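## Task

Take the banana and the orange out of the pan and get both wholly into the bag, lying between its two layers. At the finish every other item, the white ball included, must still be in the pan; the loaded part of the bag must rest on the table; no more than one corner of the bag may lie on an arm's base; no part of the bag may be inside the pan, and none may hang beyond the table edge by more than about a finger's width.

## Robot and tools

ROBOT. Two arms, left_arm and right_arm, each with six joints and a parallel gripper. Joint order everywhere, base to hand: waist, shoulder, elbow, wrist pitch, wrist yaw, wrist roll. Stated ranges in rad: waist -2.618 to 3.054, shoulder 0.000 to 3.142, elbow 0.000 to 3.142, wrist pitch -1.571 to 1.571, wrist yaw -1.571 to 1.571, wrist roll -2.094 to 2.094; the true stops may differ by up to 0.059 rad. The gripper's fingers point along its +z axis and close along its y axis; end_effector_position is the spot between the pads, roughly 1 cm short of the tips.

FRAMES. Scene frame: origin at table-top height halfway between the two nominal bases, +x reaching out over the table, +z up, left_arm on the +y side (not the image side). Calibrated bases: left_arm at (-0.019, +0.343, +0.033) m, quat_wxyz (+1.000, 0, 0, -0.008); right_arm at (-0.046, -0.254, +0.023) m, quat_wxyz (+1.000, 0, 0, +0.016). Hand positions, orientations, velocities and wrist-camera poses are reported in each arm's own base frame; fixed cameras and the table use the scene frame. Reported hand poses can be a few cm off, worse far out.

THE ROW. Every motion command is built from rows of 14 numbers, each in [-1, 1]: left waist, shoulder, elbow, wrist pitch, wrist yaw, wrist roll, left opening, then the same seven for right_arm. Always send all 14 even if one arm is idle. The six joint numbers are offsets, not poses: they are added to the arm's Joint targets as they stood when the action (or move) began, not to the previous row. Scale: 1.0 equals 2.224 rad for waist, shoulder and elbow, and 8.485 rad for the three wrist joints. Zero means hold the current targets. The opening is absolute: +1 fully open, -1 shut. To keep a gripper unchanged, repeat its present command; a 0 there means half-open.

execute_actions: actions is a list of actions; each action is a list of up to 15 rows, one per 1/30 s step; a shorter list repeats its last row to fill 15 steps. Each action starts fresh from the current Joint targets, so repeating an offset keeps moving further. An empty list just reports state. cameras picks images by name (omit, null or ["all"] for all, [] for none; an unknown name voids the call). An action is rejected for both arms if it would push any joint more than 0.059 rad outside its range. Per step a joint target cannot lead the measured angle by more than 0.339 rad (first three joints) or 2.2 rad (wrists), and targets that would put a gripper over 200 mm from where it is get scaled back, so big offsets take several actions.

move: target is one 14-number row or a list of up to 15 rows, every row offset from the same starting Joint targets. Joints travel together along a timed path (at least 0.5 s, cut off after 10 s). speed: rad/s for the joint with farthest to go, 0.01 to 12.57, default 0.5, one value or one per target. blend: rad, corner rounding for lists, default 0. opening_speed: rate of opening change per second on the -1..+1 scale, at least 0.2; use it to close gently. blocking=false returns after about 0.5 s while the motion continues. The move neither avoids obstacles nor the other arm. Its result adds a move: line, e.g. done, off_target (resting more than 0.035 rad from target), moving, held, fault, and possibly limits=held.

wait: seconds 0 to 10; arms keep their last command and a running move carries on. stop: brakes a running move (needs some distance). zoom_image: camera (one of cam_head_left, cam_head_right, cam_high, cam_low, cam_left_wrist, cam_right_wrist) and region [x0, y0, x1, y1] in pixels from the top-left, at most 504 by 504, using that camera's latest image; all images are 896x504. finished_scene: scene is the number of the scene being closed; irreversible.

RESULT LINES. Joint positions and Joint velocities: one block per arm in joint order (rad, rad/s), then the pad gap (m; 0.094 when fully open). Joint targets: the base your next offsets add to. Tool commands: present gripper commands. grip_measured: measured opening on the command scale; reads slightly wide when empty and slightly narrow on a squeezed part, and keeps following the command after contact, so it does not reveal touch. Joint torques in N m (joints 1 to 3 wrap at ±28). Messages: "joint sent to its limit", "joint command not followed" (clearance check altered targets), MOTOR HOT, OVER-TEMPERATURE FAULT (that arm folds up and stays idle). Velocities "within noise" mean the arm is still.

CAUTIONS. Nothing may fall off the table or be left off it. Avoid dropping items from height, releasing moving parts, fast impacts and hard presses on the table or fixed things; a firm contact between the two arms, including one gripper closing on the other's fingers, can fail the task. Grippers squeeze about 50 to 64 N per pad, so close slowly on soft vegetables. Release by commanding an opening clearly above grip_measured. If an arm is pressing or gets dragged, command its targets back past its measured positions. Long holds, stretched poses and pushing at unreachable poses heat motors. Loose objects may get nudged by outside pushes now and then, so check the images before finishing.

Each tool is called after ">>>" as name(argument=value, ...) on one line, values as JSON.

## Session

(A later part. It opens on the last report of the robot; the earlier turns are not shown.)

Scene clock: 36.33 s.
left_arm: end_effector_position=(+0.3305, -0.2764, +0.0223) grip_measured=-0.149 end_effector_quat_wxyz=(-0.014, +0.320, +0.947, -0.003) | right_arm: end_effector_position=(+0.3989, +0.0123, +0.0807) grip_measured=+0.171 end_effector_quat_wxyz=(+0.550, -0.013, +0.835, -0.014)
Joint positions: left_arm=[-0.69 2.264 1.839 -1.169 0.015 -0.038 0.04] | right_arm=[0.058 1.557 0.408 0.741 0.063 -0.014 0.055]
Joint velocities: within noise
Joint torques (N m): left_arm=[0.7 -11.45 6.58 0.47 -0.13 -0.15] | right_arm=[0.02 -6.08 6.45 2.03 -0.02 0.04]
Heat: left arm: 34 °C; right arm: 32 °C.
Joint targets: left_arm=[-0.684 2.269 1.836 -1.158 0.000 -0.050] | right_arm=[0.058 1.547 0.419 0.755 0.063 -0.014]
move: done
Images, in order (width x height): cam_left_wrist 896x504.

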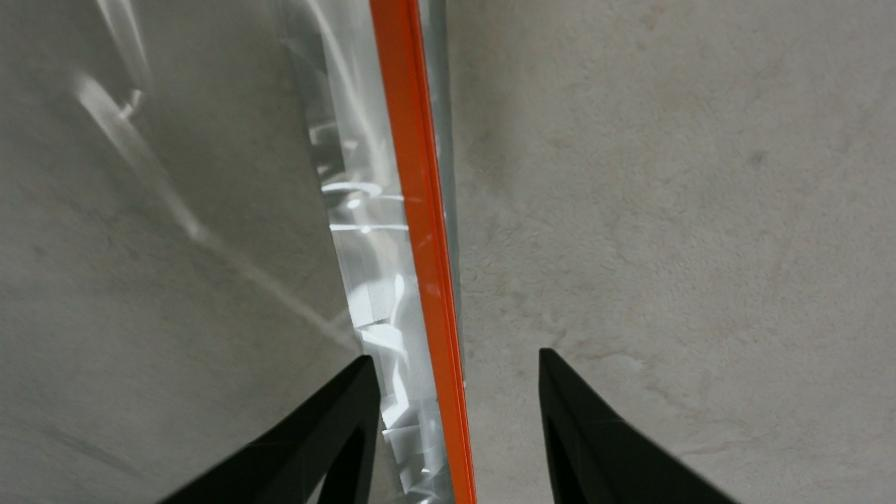

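>>> move(target=[[0.0175,0,0,0,-0.0018,-0.0065,0.25,0,0,0,0,0,0,0.17],[0.0175,0.0126,-0.0612,0.0194,-0.0018,-0.0065,0.25,0,0,0,0,0,0,0.17]], speed=0.15, cameras=["cam_left_wrist"])

Scene clock: 39.40 s.
left_arm: end_effector_position=(+0.3417, -0.2579, -0.0141) grip_measured=+0.249 end_effector_quat_wxyz=(-0.004, +0.273, +0.962, +0.002) | right_arm: end_effector_position=(+0.3989, +0.0123, +0.0807) grip_measured=+0.171 end_effector_quat_wxyz=(+0.550, -0.013, +0.835, -0.014)
Joint positions: left_arm=[-0.647 2.276 1.711 -1.013 -0.001 -0.094 0.059] | right_arm=[0.058 1.557 0.408 0.741 0.063 -0.014 0.055]
Joint velocities: within noise
Joint torques (N m): left_arm=[0.35 -10.17 5.6 0.6 -0.12 -0.13] | right_arm=[0.03 -6.08 6.42 2.03 -0.01 0.04]
Heat: left arm: 35 °C; right arm: 32 °C.
Joint targets: left_arm=[-0.645 2.297 1.700 -0.993 -0.015 -0.105] | right_arm=[0.058 1.547 0.419 0.755 0.063 -0.014]
move: done
Images, in order (width x height): cam_left_wrist 896x504.

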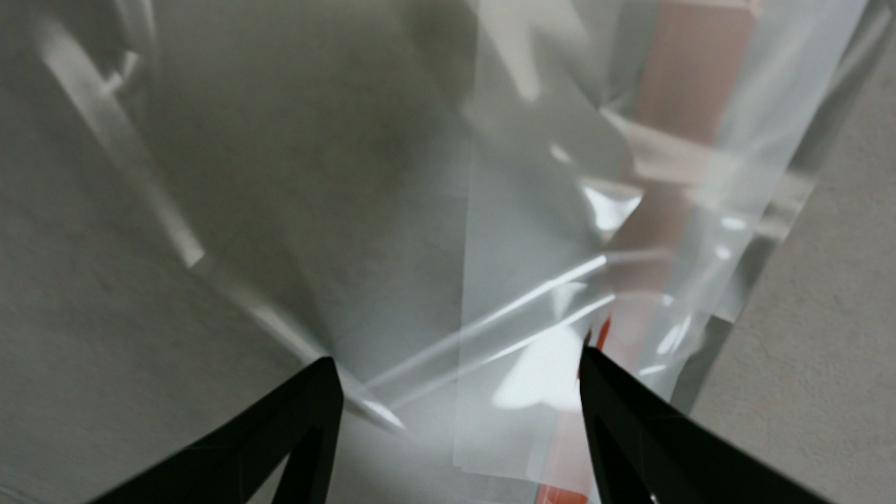

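>>> move(target=[0,0,0,0,0,0,-1,0,0,0,0,0,0,0.17], opening_speed=0.8, cameras=["cam_left_wrist"])

>>> move(target=[0,-0.025,0.1,-0.033,0,0,-1,0,0,0,0,0,0,0.17], speed=0.2, cameras=["cam_left_wrist","cam_low","cam_head_left"])

>>> zoom_image(camera="cam_low", region=[320, 240, 560, 400])

>>> zoom_image(camera="cam_head_left", region=[240, 180, 460, 340])

Scene clock: 41.80 s.
left_arm: end_effector_position=(+0.3436, -0.2596, -0.0141) grip_measured=-0.985 end_effector_quat_wxyz=(+0.001, +0.273, +0.962, +0.000) | right_arm: end_effector_position=(+0.3989, +0.0123, +0.0807) grip_measured=+0.171 end_effector_quat_wxyz=(+0.550, -0.013, +0.835, -0.014)
Joint positions: left_arm=[-0.647 2.276 1.711 -1.004 -0.001 -0.094 0.001] | right_arm=[0.058 1.557 0.408 0.741 0.063 -0.014 0.055]
Joint velocities: within noise
Joint torques (N m): left_arm=[0.38 -10.19 5.61 0.52 -0.13 -0.14] | right_arm=[0.03 -6.09 6.45 2.03 -0.01 0.05]
Heat: left arm: 35 °C; right arm: 33 °C.
Joint targets: left_arm=[-0.645 2.297 1.700 -0.993 -0.015 -0.105] | right_arm=[0.058 1.547 0.419 0.755 0.063 -0.014]
move: done
Images, in order (width x height): cam_left_wrist 896x504.

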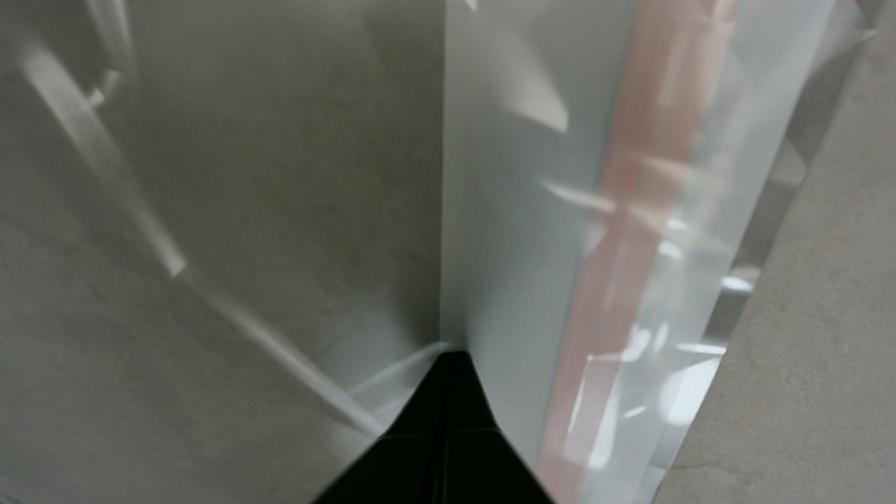

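Scene clock: 43.83 s.
left_arm: end_effector_position=(+0.3395, -0.2564, +0.0337) grip_measured=-0.985 end_effector_quat_wxyz=(-0.029, +0.273, +0.962, +0.012) | right_arm: end_effector_position=(+0.3989, +0.0123, +0.0807) grip_measured=+0.171 end_effector_quat_wxyz=(+0.550, -0.013, +0.835, -0.014)
Joint positions: left_arm=[-0.647 2.276 1.903 -1.261 -0.001 -0.094 0.001] | right_arm=[0.058 1.557 0.408 0.741 0.063 -0.014 0.055]
Joint velocities: within noise
Joint torques (N m): left_arm=[0.36 -14.64 8.69 0.13 -0.12 -0.14] | right_arm=[0.05 -6.08 6.43 2.03 -0.01 0.04]
Heat: left arm: 36 °C; right arm: 33 °C.
Joint targets: left_arm=[-0.645 2.241 1.923 -1.273 -0.015 -0.105] | right_arm=[0.058 1.547 0.419 0.755 0.063 -0.014]
move: done
Images, in order (width x height): cam_head_left 896x504, cam_low 896x504, cam_left_wrist 896x504.

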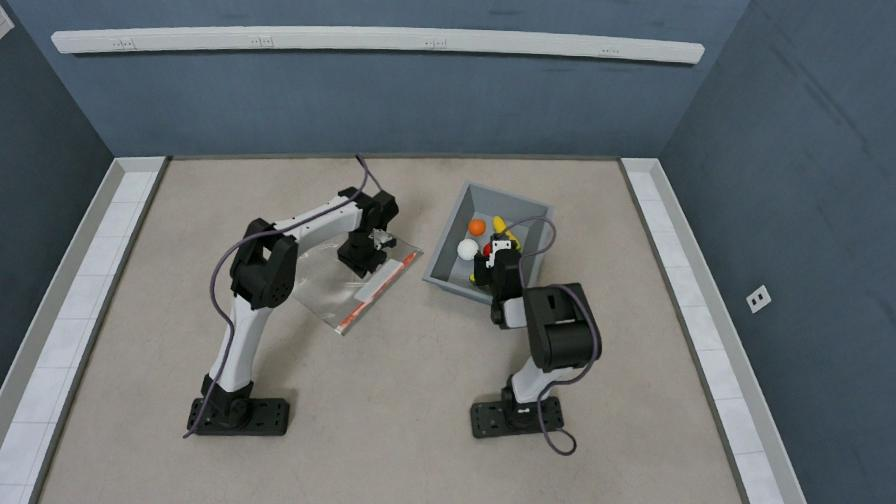

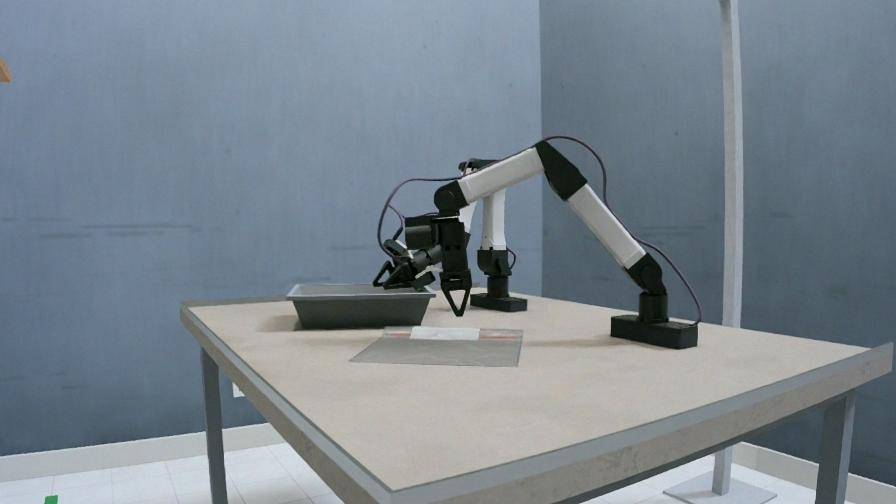

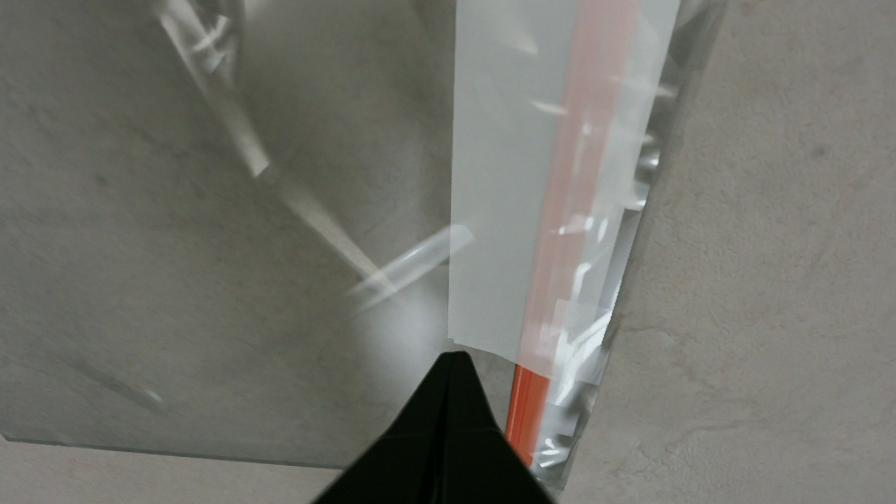

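Scaled by 2.100 from the camera's 896x504 image, which has a finer 1280x720 frame.

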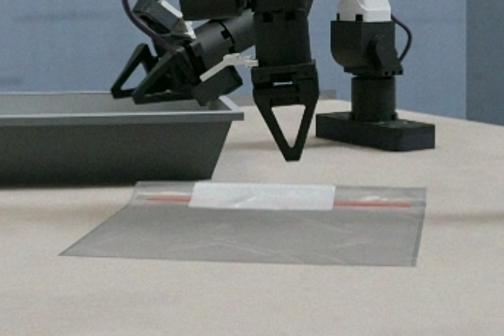

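Scaled by 2.291 from the camera's 896x504 image, which has a finer 1280x720 frame.

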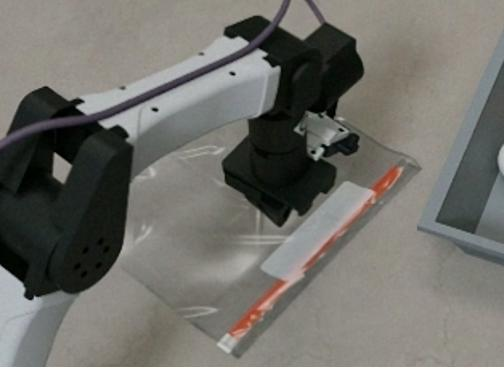

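>>> move(target=[[-0.0247,0,0,0,0,0.0177,-0.15,0,0,0,0,0,0,0.17],[-0.0247,0.0252,-0.112,0.0357,0,0.0177,-0.15,0,0,0,0,0,0,0.17]], speed=0.2, cameras=["cam_left_wrist"])

Scene clock: 47.63 s.
left_arm: end_effector_position=(+0.3256, -0.2719, -0.0158) grip_measured=-0.151 end_effector_quat_wxyz=(-0.010, +0.357, +0.934, +0.004) | right_arm: end_effector_position=(+0.3989, +0.0123, +0.0807) grip_measured=+0.171 end_effector_quat_wxyz=(+0.550, -0.013, +0.835, -0.014)
Joint positions: left_arm=[-0.696 2.276 1.703 -1.019 -0.001 0.035 0.04] | right_arm=[0.058 1.557 0.408 0.741 0.063 -0.014 0.055]
Joint velocities: within noise
Joint torques (N m): left_arm=[-0.12 -10.1 3.71 0.89 -0.12 0.06] | right_arm=[0.03 -6.09 6.43 2.03 -0.01 0.04]
Heat: left arm: 37 °C; right arm: 33 °C.
Joint targets: left_arm=[-0.700 2.297 1.673 -0.970 -0.015 0.045] | right_arm=[0.058 1.547 0.419 0.755 0.063 -0.014]
move: off_target (left_arm); left_arm: the wrist pitch is farthest, 0.049 rad from its target
Images, in order (width x height): cam_left_wrist 896x504.

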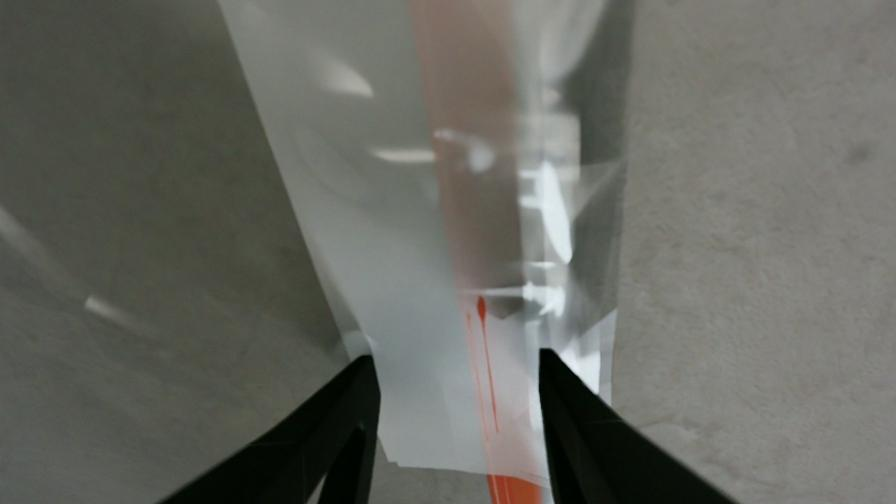

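>>> move(target=[0,0,0,0,0,0,-1,0,0,0,0,0,0,0.17], opening_speed=0.8, cameras=[])

>>> move(target=[0,-0.0535,0.1412,-0.0443,0,0,-1,0,0,0,0,0,0,0.17], speed=0.25, cameras=["cam_left_wrist","cam_low"])

>>> zoom_image(camera="cam_low", region=[320, 240, 560, 400])

Scene clock: 49.23 s.
left_arm: end_effector_position=(+0.3259, -0.2785, -0.0159) grip_measured=-0.985 end_effector_quat_wxyz=(-0.004, +0.360, +0.933, -0.006) | right_arm: end_effector_position=(+0.3989, +0.0123, +0.0807) grip_measured=+0.171 end_effector_quat_wxyz=(+0.550, -0.013, +0.835, -0.014)
Joint positions: left_arm=[-0.702 2.276 1.703 -1.001 0.013 0.035 0.001] | right_arm=[0.058 1.557 0.408 0.741 0.063 -0.014 0.055]
Joint velocities: within noise
Joint torques (N m): left_arm=[0.34 -10.1 3.78 0.74 -0.24 0.05] | right_arm=[0.05 -6.08 6.43 2.03 -0.01 0.04]
Heat: left arm: 37 °C; right arm: 33 °C.
Joint targets: left_arm=[-0.700 2.297 1.673 -0.970 -0.015 0.045] | right_arm=[0.058 1.547 0.419 0.755 0.063 -0.014]
move: done
No camera images: "cameras" was empty.

Scene clock: 51.40 s.
left_arm: end_effector_position=(+0.3273, -0.2769, +0.0775) grip_measured=-0.985 end_effector_quat_wxyz=(-0.002, +0.360, +0.933, +0.000) | right_arm: end_effector_position=(+0.3989, +0.0123, +0.0807) grip_measured=+0.171 end_effector_quat_wxyz=(+0.550, -0.013, +0.835, -0.014)
Joint positions: left_arm=[-0.702 2.209 1.969 -1.334 0.001 0.035 0.001] | right_arm=[0.058 1.557 0.408 0.741 0.063 -0.014 0.055]
Joint velocities: within noise
Joint torques (N m): left_arm=[0.34 -14.02 8.79 0.28 -0.13 0.05] | right_arm=[0.02 -6.11 6.43 2.03 -0.01 0.04]
Heat: left arm: 38 °C; right arm: 33 °C.
Joint targets: left_arm=[-0.700 2.178 1.987 -1.346 -0.015 0.045] | right_arm=[0.058 1.547 0.419 0.755 0.063 -0.014]
move: done
Images, in order (width x height): cam_low 896x504, cam_left_wrist 896x504.

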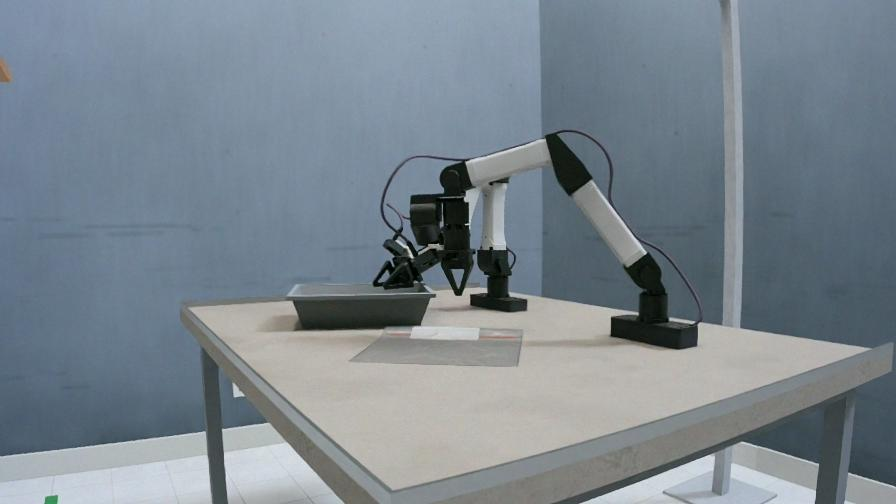

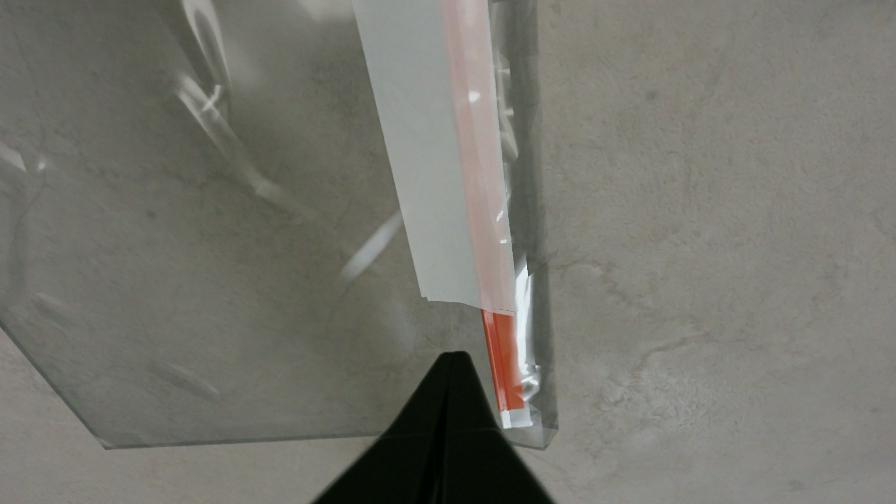

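Scaled by 2.100 from the camera's 896x504 image, which has a finer 1280x720 frame.

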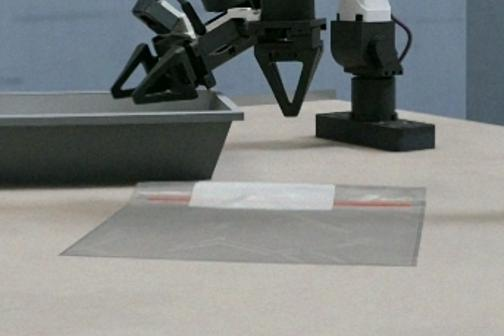

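>>> move(target=[[0.054,0.0369,-0.0661,0.0207,0,0.0053,0.1,0,0,0,0,0,0,0.17],[0.054,0.0638,-0.1434,0.0478,0,0.0053,0.1,0,0,0,0,0,0,0.17]], speed=[0.3,0.12], cameras=["cam_left_wrist"])

>>> move(target=[0,0,0,0,0,0,-1,0,0,0,0,0,0,0.17], opening_speed=0.7, cameras=["cam_left_wrist"])

Scene clock: 55.73 s.
left_arm: end_effector_position=(+0.3596, -0.2355, -0.0173) grip_measured=+0.099 end_effector_quat_wxyz=(-0.001, +0.325, +0.946, +0.001) | right_arm: end_effector_position=(+0.3989, +0.0123, +0.0807) grip_measured=+0.171 end_effector_quat_wxyz=(+0.550, -0.013, +0.835, -0.014)
Joint positions: left_arm=[-0.58 2.281 1.705 -0.997 -0.001 0.082 0.052] | right_arm=[0.058 1.557 0.408 0.741 0.063 -0.014 0.055]
Joint velocities: within noise
Joint torques (N m): left_arm=[0.23 -8.72 3.14 1.02 -0.11 0.04] | right_arm=[0.05 -6.08 6.43 2.03 -0.01 0.04]
Heat: left arm: 38 °C; right arm: 33 °C.
Joint targets: left_arm=[-0.580 2.320 1.668 -0.941 -0.015 0.090] | right_arm=[0.058 1.547 0.419 0.755 0.063 -0.014]
move: off_target (left_arm); left_arm: the wrist pitch is farthest, 0.056 rad from its target
Images, in order (width x height): cam_left_wrist 896x504.

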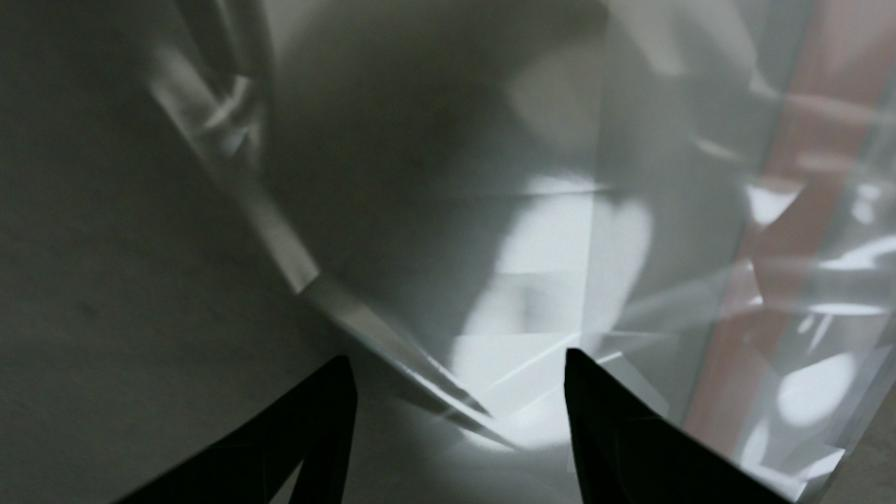

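Scene clock: 57.53 s.
left_arm: end_effector_position=(+0.3630, -0.2381, -0.0172) grip_measured=-0.985 end_effector_quat_wxyz=(+0.008, +0.325, +0.946, -0.002) | right_arm: end_effector_position=(+0.3989, +0.0123, +0.0807) grip_measured=+0.171 end_effector_quat_wxyz=(+0.550, -0.013, +0.835, -0.014)
Joint positions: left_arm=[-0.581 2.28 1.704 -0.979 -0.001 0.082 0.001] | right_arm=[0.058 1.557 0.408 0.741 0.063 -0.014 0.055]
Joint velocities: within noise
Joint torques (N m): left_arm=[0.27 -8.72 3.15 0.88 -0.11 0.03] | right_arm=[0.02 -6.09 6.43 2.03 -0.01 0.04]
Heat: left arm: 38 °C; right arm: 33 °C.
Joint targets: left_arm=[-0.580 2.320 1.669 -0.940 -0.015 0.090] | right_arm=[0.058 1.547 0.419 0.755 0.063 -0.014]
move: off_target (left_arm); left_arm: the shoulder is farthest, 0.040 rad from its target
Images, in order (width x height): cam_left_wrist 896x504.

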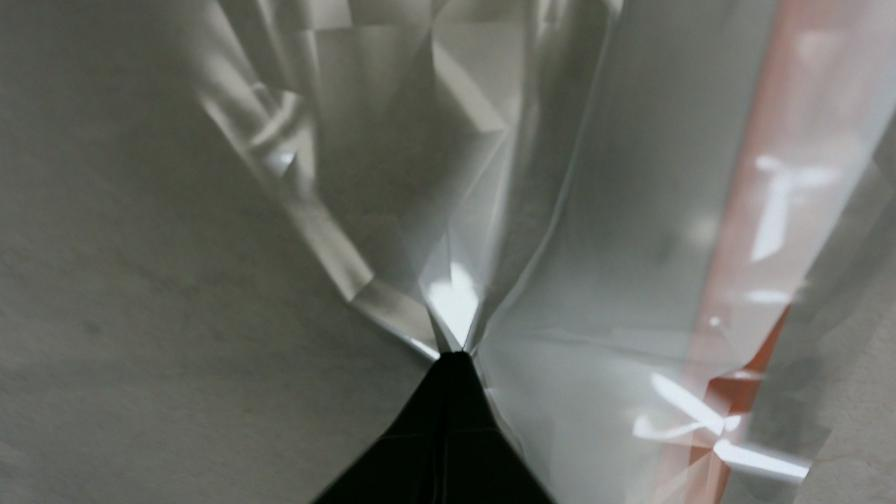

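>>> move(target=[[0,-0.0478,0.1144,-0.0357,0,0,-1,0,0,0,0,0,0,0.17],[0,-0.038,0.2538,-0.07,0,0,-1,0,0,0,0,0,0,0.17]], speed=0.4, blend=0.05, cameras=["cam_low","cam_head_left","cam_left_wrist"])

>>> zoom_image(camera="cam_low", region=[320, 200, 600, 400])

>>> zoom_image(camera="cam_head_left", region=[200, 140, 480, 340])

Scene clock: 62.00 s.
left_arm: end_effector_position=(+0.3648, -0.2392, +0.1209) grip_measured=-0.985 end_effector_quat_wxyz=(+0.005, +0.325, +0.946, -0.001) | right_arm: end_effector_position=(+0.3989, +0.0123, +0.0807) grip_measured=+0.171 end_effector_quat_wxyz=(+0.550, -0.013, +0.835, -0.014)
Joint positions: left_arm=[-0.581 2.253 2.215 -1.522 -0.001 0.082 0.001] | right_arm=[0.058 1.557 0.408 0.741 0.063 -0.014 0.055]
Joint velocities: within noise
Joint torques (N m): left_arm=[0.24 -13.2 8.61 0.28 -0.11 0.04] | right_arm=[0.08 -6.08 6.43 2.03 0 0.04]
Heat: left arm: 39 °C; right arm: 33 °C.
Joint targets: left_arm=[-0.580 2.236 2.233 -1.534 -0.015 0.090] | right_arm=[0.058 1.547 0.419 0.755 0.063 -0.014]
move: done
Images, in order (width x height): cam_head_left 896x504, cam_low 896x504, cam_left_wrist 896x504.

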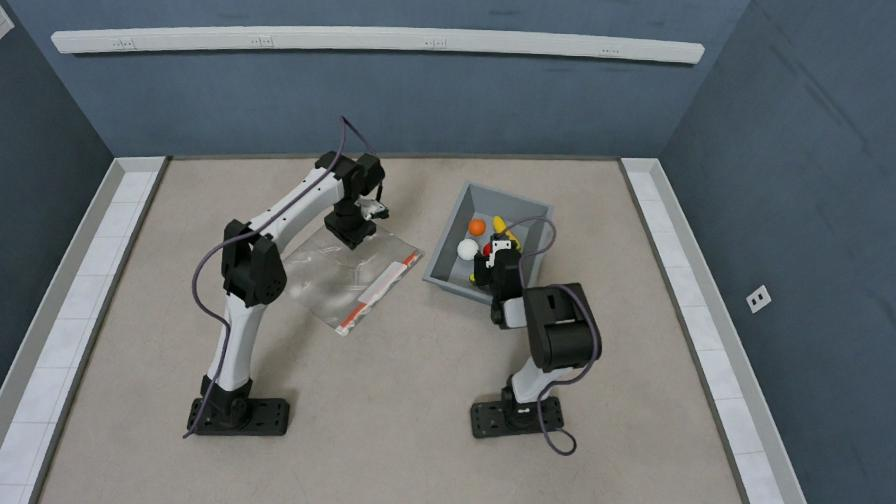

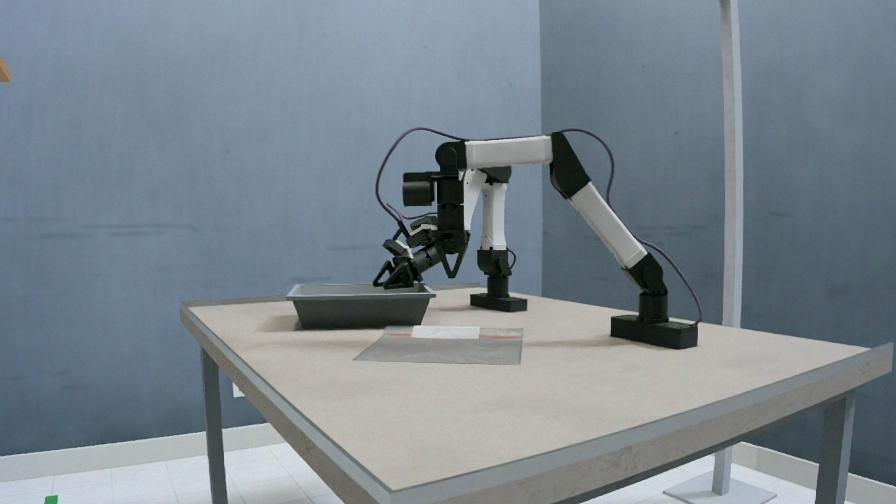

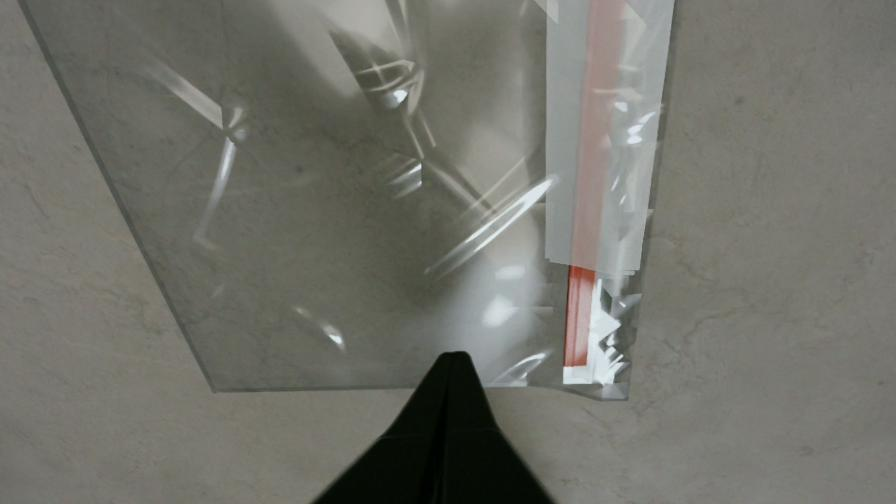

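Scaled by 1.800 from the camera's 896x504 image, which has a finer 1280x720 frame.

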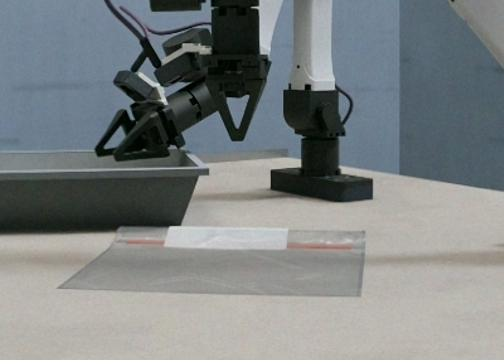

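Scaled by 1.800 from the camera's 896x504 image, which has a finer 1280x720 frame.

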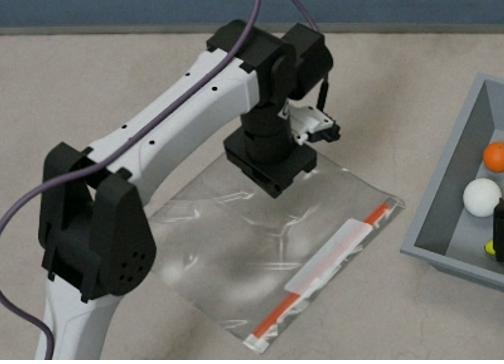

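>>> move(target=[-0.098,-0.0083,-0.1848,0.044,0.0018,-0.0226,-0.3,0,0,0,0,0,0,0.17], speed=0.5, cameras=["cam_low","cam_head_left","cam_left_wrist"])

>>> zoom_image(camera="cam_head_left", region=[250, 180, 450, 350])

>>> zoom_image(camera="cam_low", region=[340, 240, 560, 400])

Scene clock: 65.83 s.
left_arm: end_effector_position=(+0.2990, -0.3064, +0.0244) grip_measured=-0.302 end_effector_quat_wxyz=(-0.011, +0.347, +0.938, +0.006) | right_arm: end_effector_position=(+0.3989, +0.0123, +0.0807) grip_measured=+0.171 end_effector_quat_wxyz=(+0.550, -0.013, +0.835, -0.014)
Joint positions: left_arm=[-0.798 2.253 1.829 -1.173 -0.001 -0.09 0.033] | right_arm=[0.058 1.557 0.408 0.741 0.063 -0.014 0.055]
Joint velocities: within noise
Joint torques (N m): left_arm=[0.23 -14.56 6.15 0.45 0.02 -0.14] | right_arm=[0.03 -6.08 6.43 2.03 -0.01 0.04]
Heat: left arm: 40 °C; right arm: 33 °C.
Joint targets: left_arm=[-0.798 2.217 1.822 -1.161 0.001 -0.101] | right_arm=[0.058 1.547 0.419 0.755 0.063 -0.014]
move: off_target (left_arm); left_arm: the shoulder is farthest, 0.036 rad from its target
Images, in order (width x height): cam_head_left 896x504, cam_low 896x504, cam_left_wrist 896x504.

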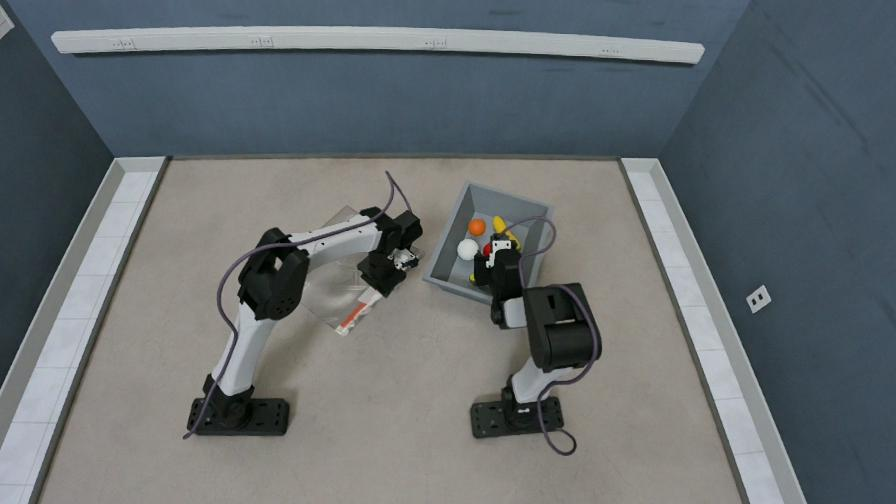

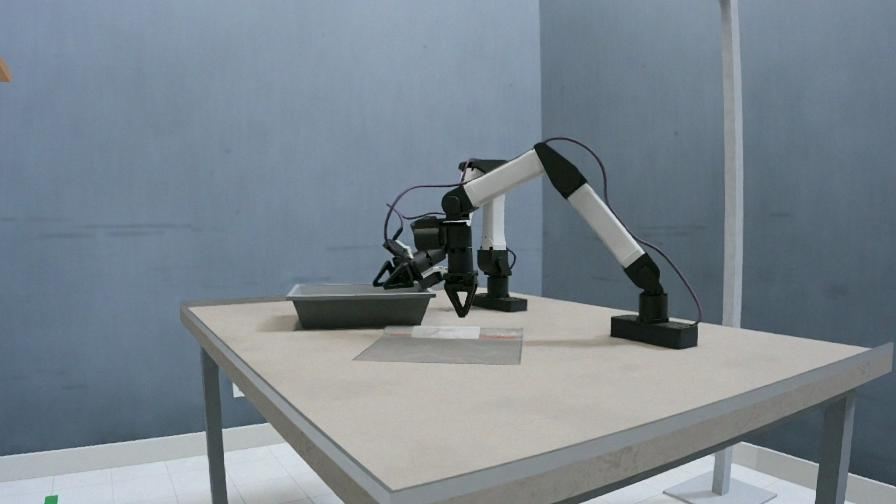

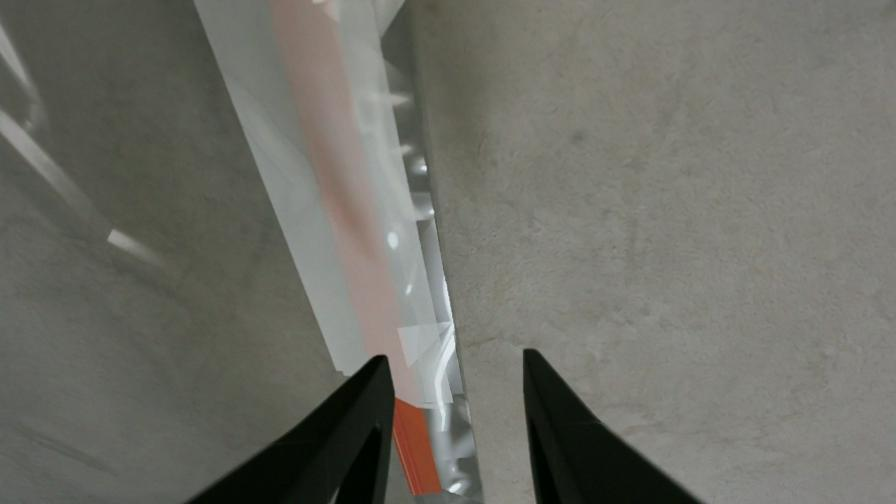

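Scaled by 2.520 from the camera's 896x504 image, which has a finer 1280x720 frame.

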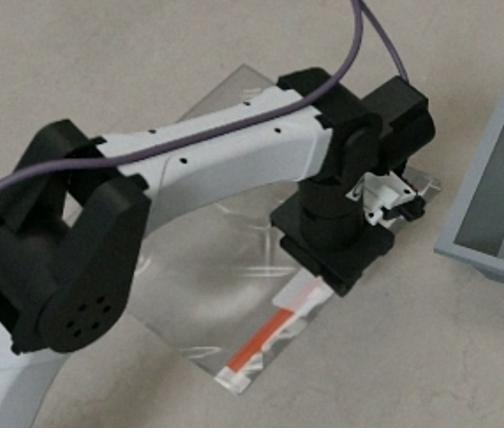

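Scaled by 2.291 from the camera's 896x504 image, which has a finer 1280x720 frame.

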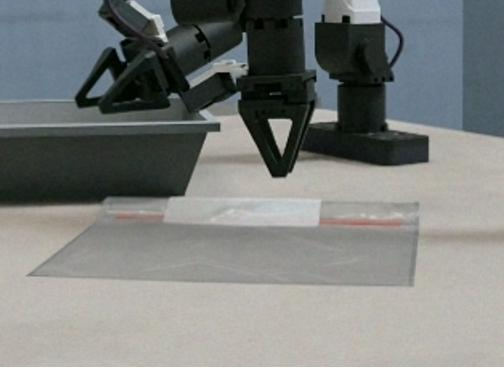

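>>> zoom_image(camera="cam_left_wrist", region=[200, 0, 560, 504])

>>> zoom_image(camera="cam_low", region=[340, 310, 540, 370])

Scaled by 1.000.

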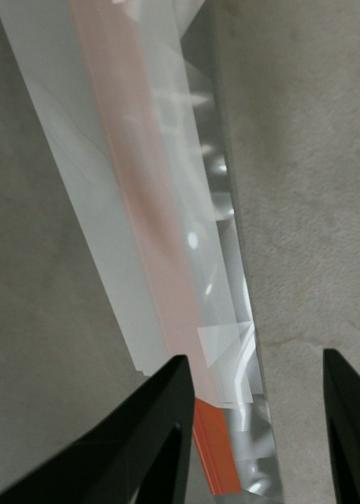

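Scaled by 2.520 from the camera's 896x504 image, which has a finer 1280x720 frame.

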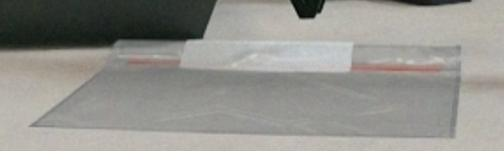

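>>> move(target=[0.0081,0.0342,-0.0683,0.0218,0,-0.0152,-0.3,0,0,0,0,0,0,0.17], speed=0.2, cameras=["cam_low","cam_left_wrist"])

>>> move(target=[0,0,0,0,0,0,-1,0,0,0,0,0,0,0.17], opening_speed=0.5, cameras=["cam_low","cam_left_wrist"])

>>> zoom_image(camera="cam_low", region=[340, 260, 560, 400])

Scene clock: 68.23 s.
left_arm: end_effector_position=(+0.2993, -0.3000, -0.0162) grip_measured=-0.301 end_effector_quat_wxyz=(-0.006, +0.280, +0.960, +0.004) | right_arm: end_effector_position=(+0.3989, +0.0123, +0.0807) grip_measured=+0.171 end_effector_quat_wxyz=(+0.550, -0.013, +0.835, -0.014)
Joint positions: left_arm=[-0.787 2.267 1.687 -1.004 -0.001 -0.219 0.033] | right_arm=[0.058 1.557 0.408 0.741 0.063 -0.014 0.055]
Joint velocities: within noise
Joint torques (N m): left_arm=[0.76 -9.65 4.97 0.69 0.01 -0.14] | right_arm=[0.03 -6.09 6.43 2.03 -0.01 0.04]
Heat: left arm: 41 °C; right arm: 33 °C.
Joint targets: left_arm=[-0.780 2.293 1.670 -0.976 0.001 -0.230] | right_arm=[0.058 1.547 0.419 0.755 0.063 -0.014]
move: done
Images, in order (width x height): cam_low 896x504, cam_left_wrist 896x504.

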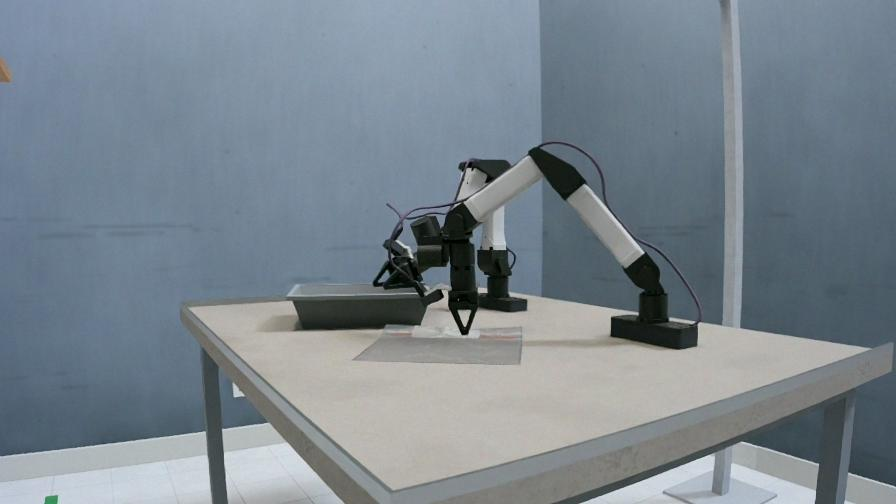

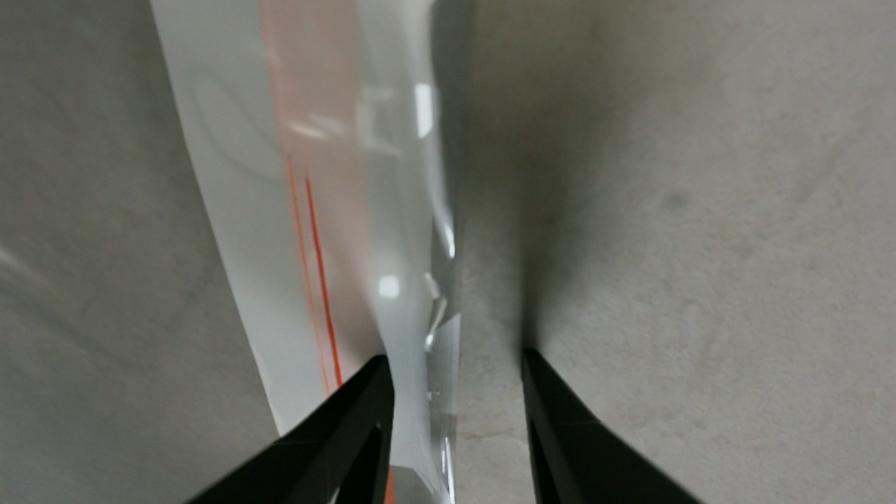

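Scene clock: 69.83 s.
left_arm: end_effector_position=(+0.3019, -0.2975, -0.0162) grip_measured=-0.977 end_effector_quat_wxyz=(-0.003, +0.277, +0.961, +0.007) | right_arm: end_effector_position=(+0.3989, +0.0123, +0.0807) grip_measured=+0.171 end_effector_quat_wxyz=(+0.550, -0.013, +0.835, -0.014)
Joint positions: left_arm=[-0.782 2.267 1.687 -1.003 -0.009 -0.221 0.001] | right_arm=[0.058 1.557 0.408 0.741 0.063 -0.014 0.055]
Joint velocities: within noise
Joint torques (N m): left_arm=[0.36 -9.63 4.96 0.68 0.08 -0.14] | right_arm=[0.01 -6.06 6.43 2.03 -0.01 0.05]
Heat: left arm: 41 °C; right arm: 33 °C.
Joint targets: left_arm=[-0.780 2.293 1.670 -0.976 0.000 -0.231] | right_arm=[0.058 1.547 0.419 0.755 0.063 -0.014]
move: done
Images, in order (width x height): cam_low 896x504, cam_left_wrist 896x504.

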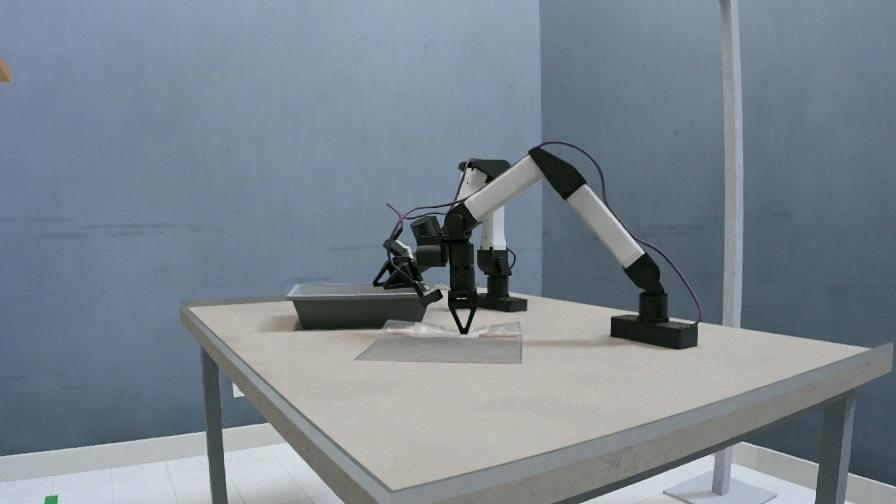

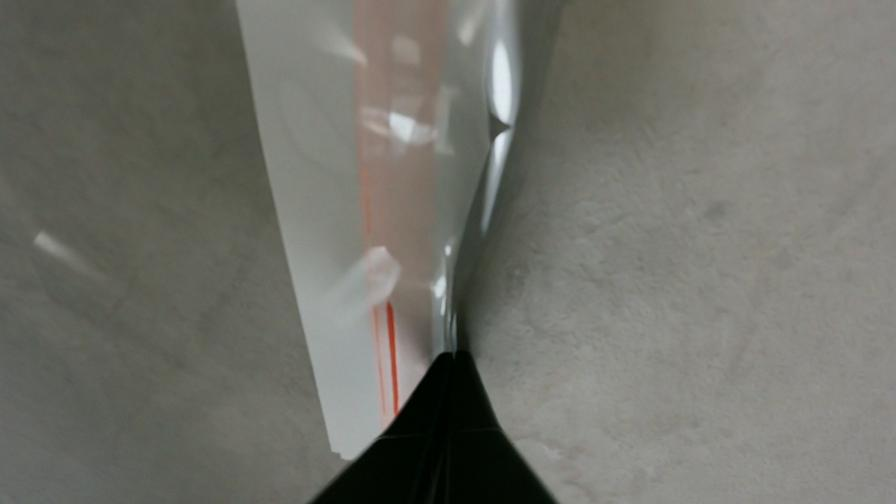

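Scaled by 2.291 from the camera's 896x504 image, which has a finer 1280x720 frame.

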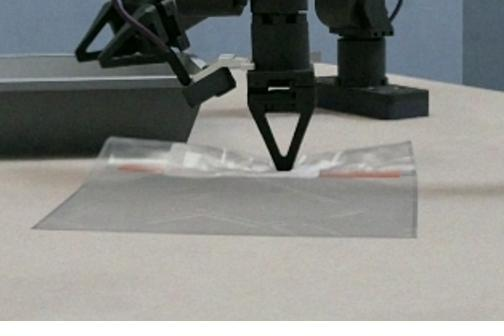

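>>> move(target=[0,-0.0612,0.1115,-0.0368,0,0,-1,0,0,0,0,0,0,0.17], speed=0.3, cameras=["cam_low","cam_head_left","cam_left_wrist"])

>>> zoom_image(camera="cam_low", region=[340, 240, 560, 400])

>>> zoom_image(camera="cam_head_left", region=[250, 180, 450, 350])

Scene clock: 71.97 s.
left_arm: end_effector_position=(+0.3039, -0.2994, +0.0699) grip_measured=-0.980 end_effector_quat_wxyz=(+0.006, +0.277, +0.961, +0.002) | right_arm: end_effector_position=(+0.3989, +0.0123, +0.0807) grip_measured=+0.171 end_effector_quat_wxyz=(+0.550, -0.013, +0.835, -0.014)
Joint positions: left_arm=[-0.782 2.186 1.901 -1.276 -0.009 -0.221 0.001] | right_arm=[0.058 1.557 0.408 0.741 0.063 -0.014 0.055]
Joint velocities: within noise
Joint torques (N m): left_arm=[0.31 -13.64 8.72 0.28 0.08 -0.14] | right_arm=[0.01 -6.08 6.45 2.03 -0.01 0.04]
Heat: left arm: 41 °C; right arm: 33 °C.
Joint targets: left_arm=[-0.780 2.157 1.918 -1.288 0.000 -0.231] | right_arm=[0.058 1.547 0.419 0.755 0.063 -0.014]
move: done
Images, in order (width x height): cam_head_left 896x504, cam_low 896x504, cam_left_wrist 896x504.

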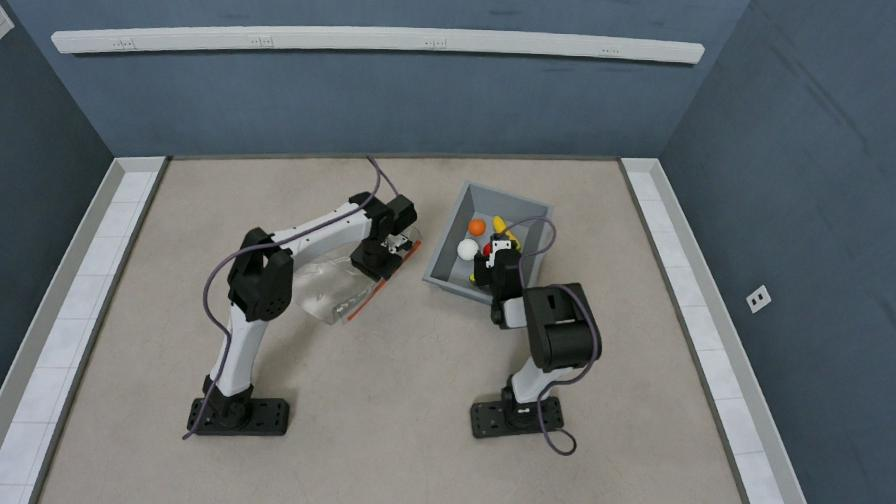

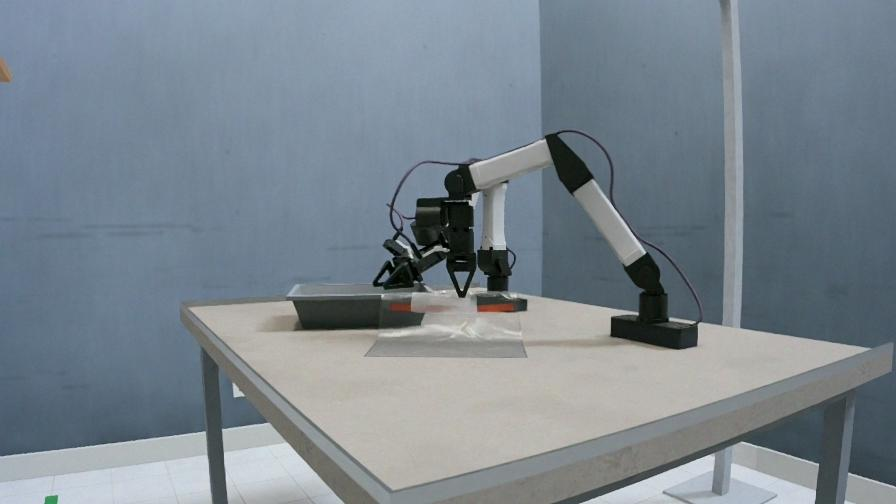

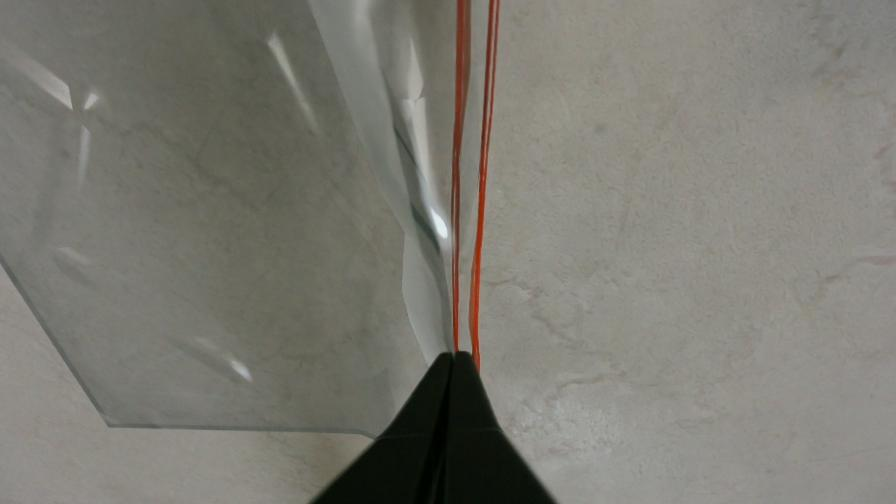

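Scaled by 2.291 from the camera's 896x504 image, which has a finer 1280x720 frame.

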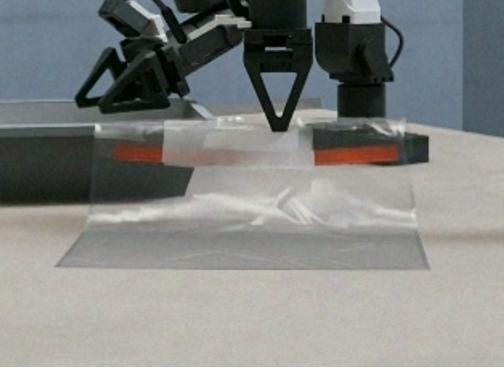

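Scaled by 2.520 from the camera's 896x504 image, which has a finer 1280x720 frame.

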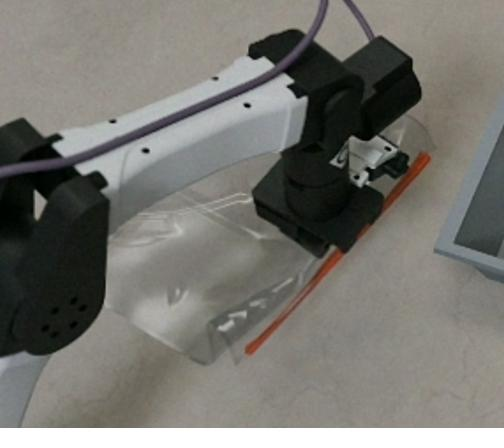

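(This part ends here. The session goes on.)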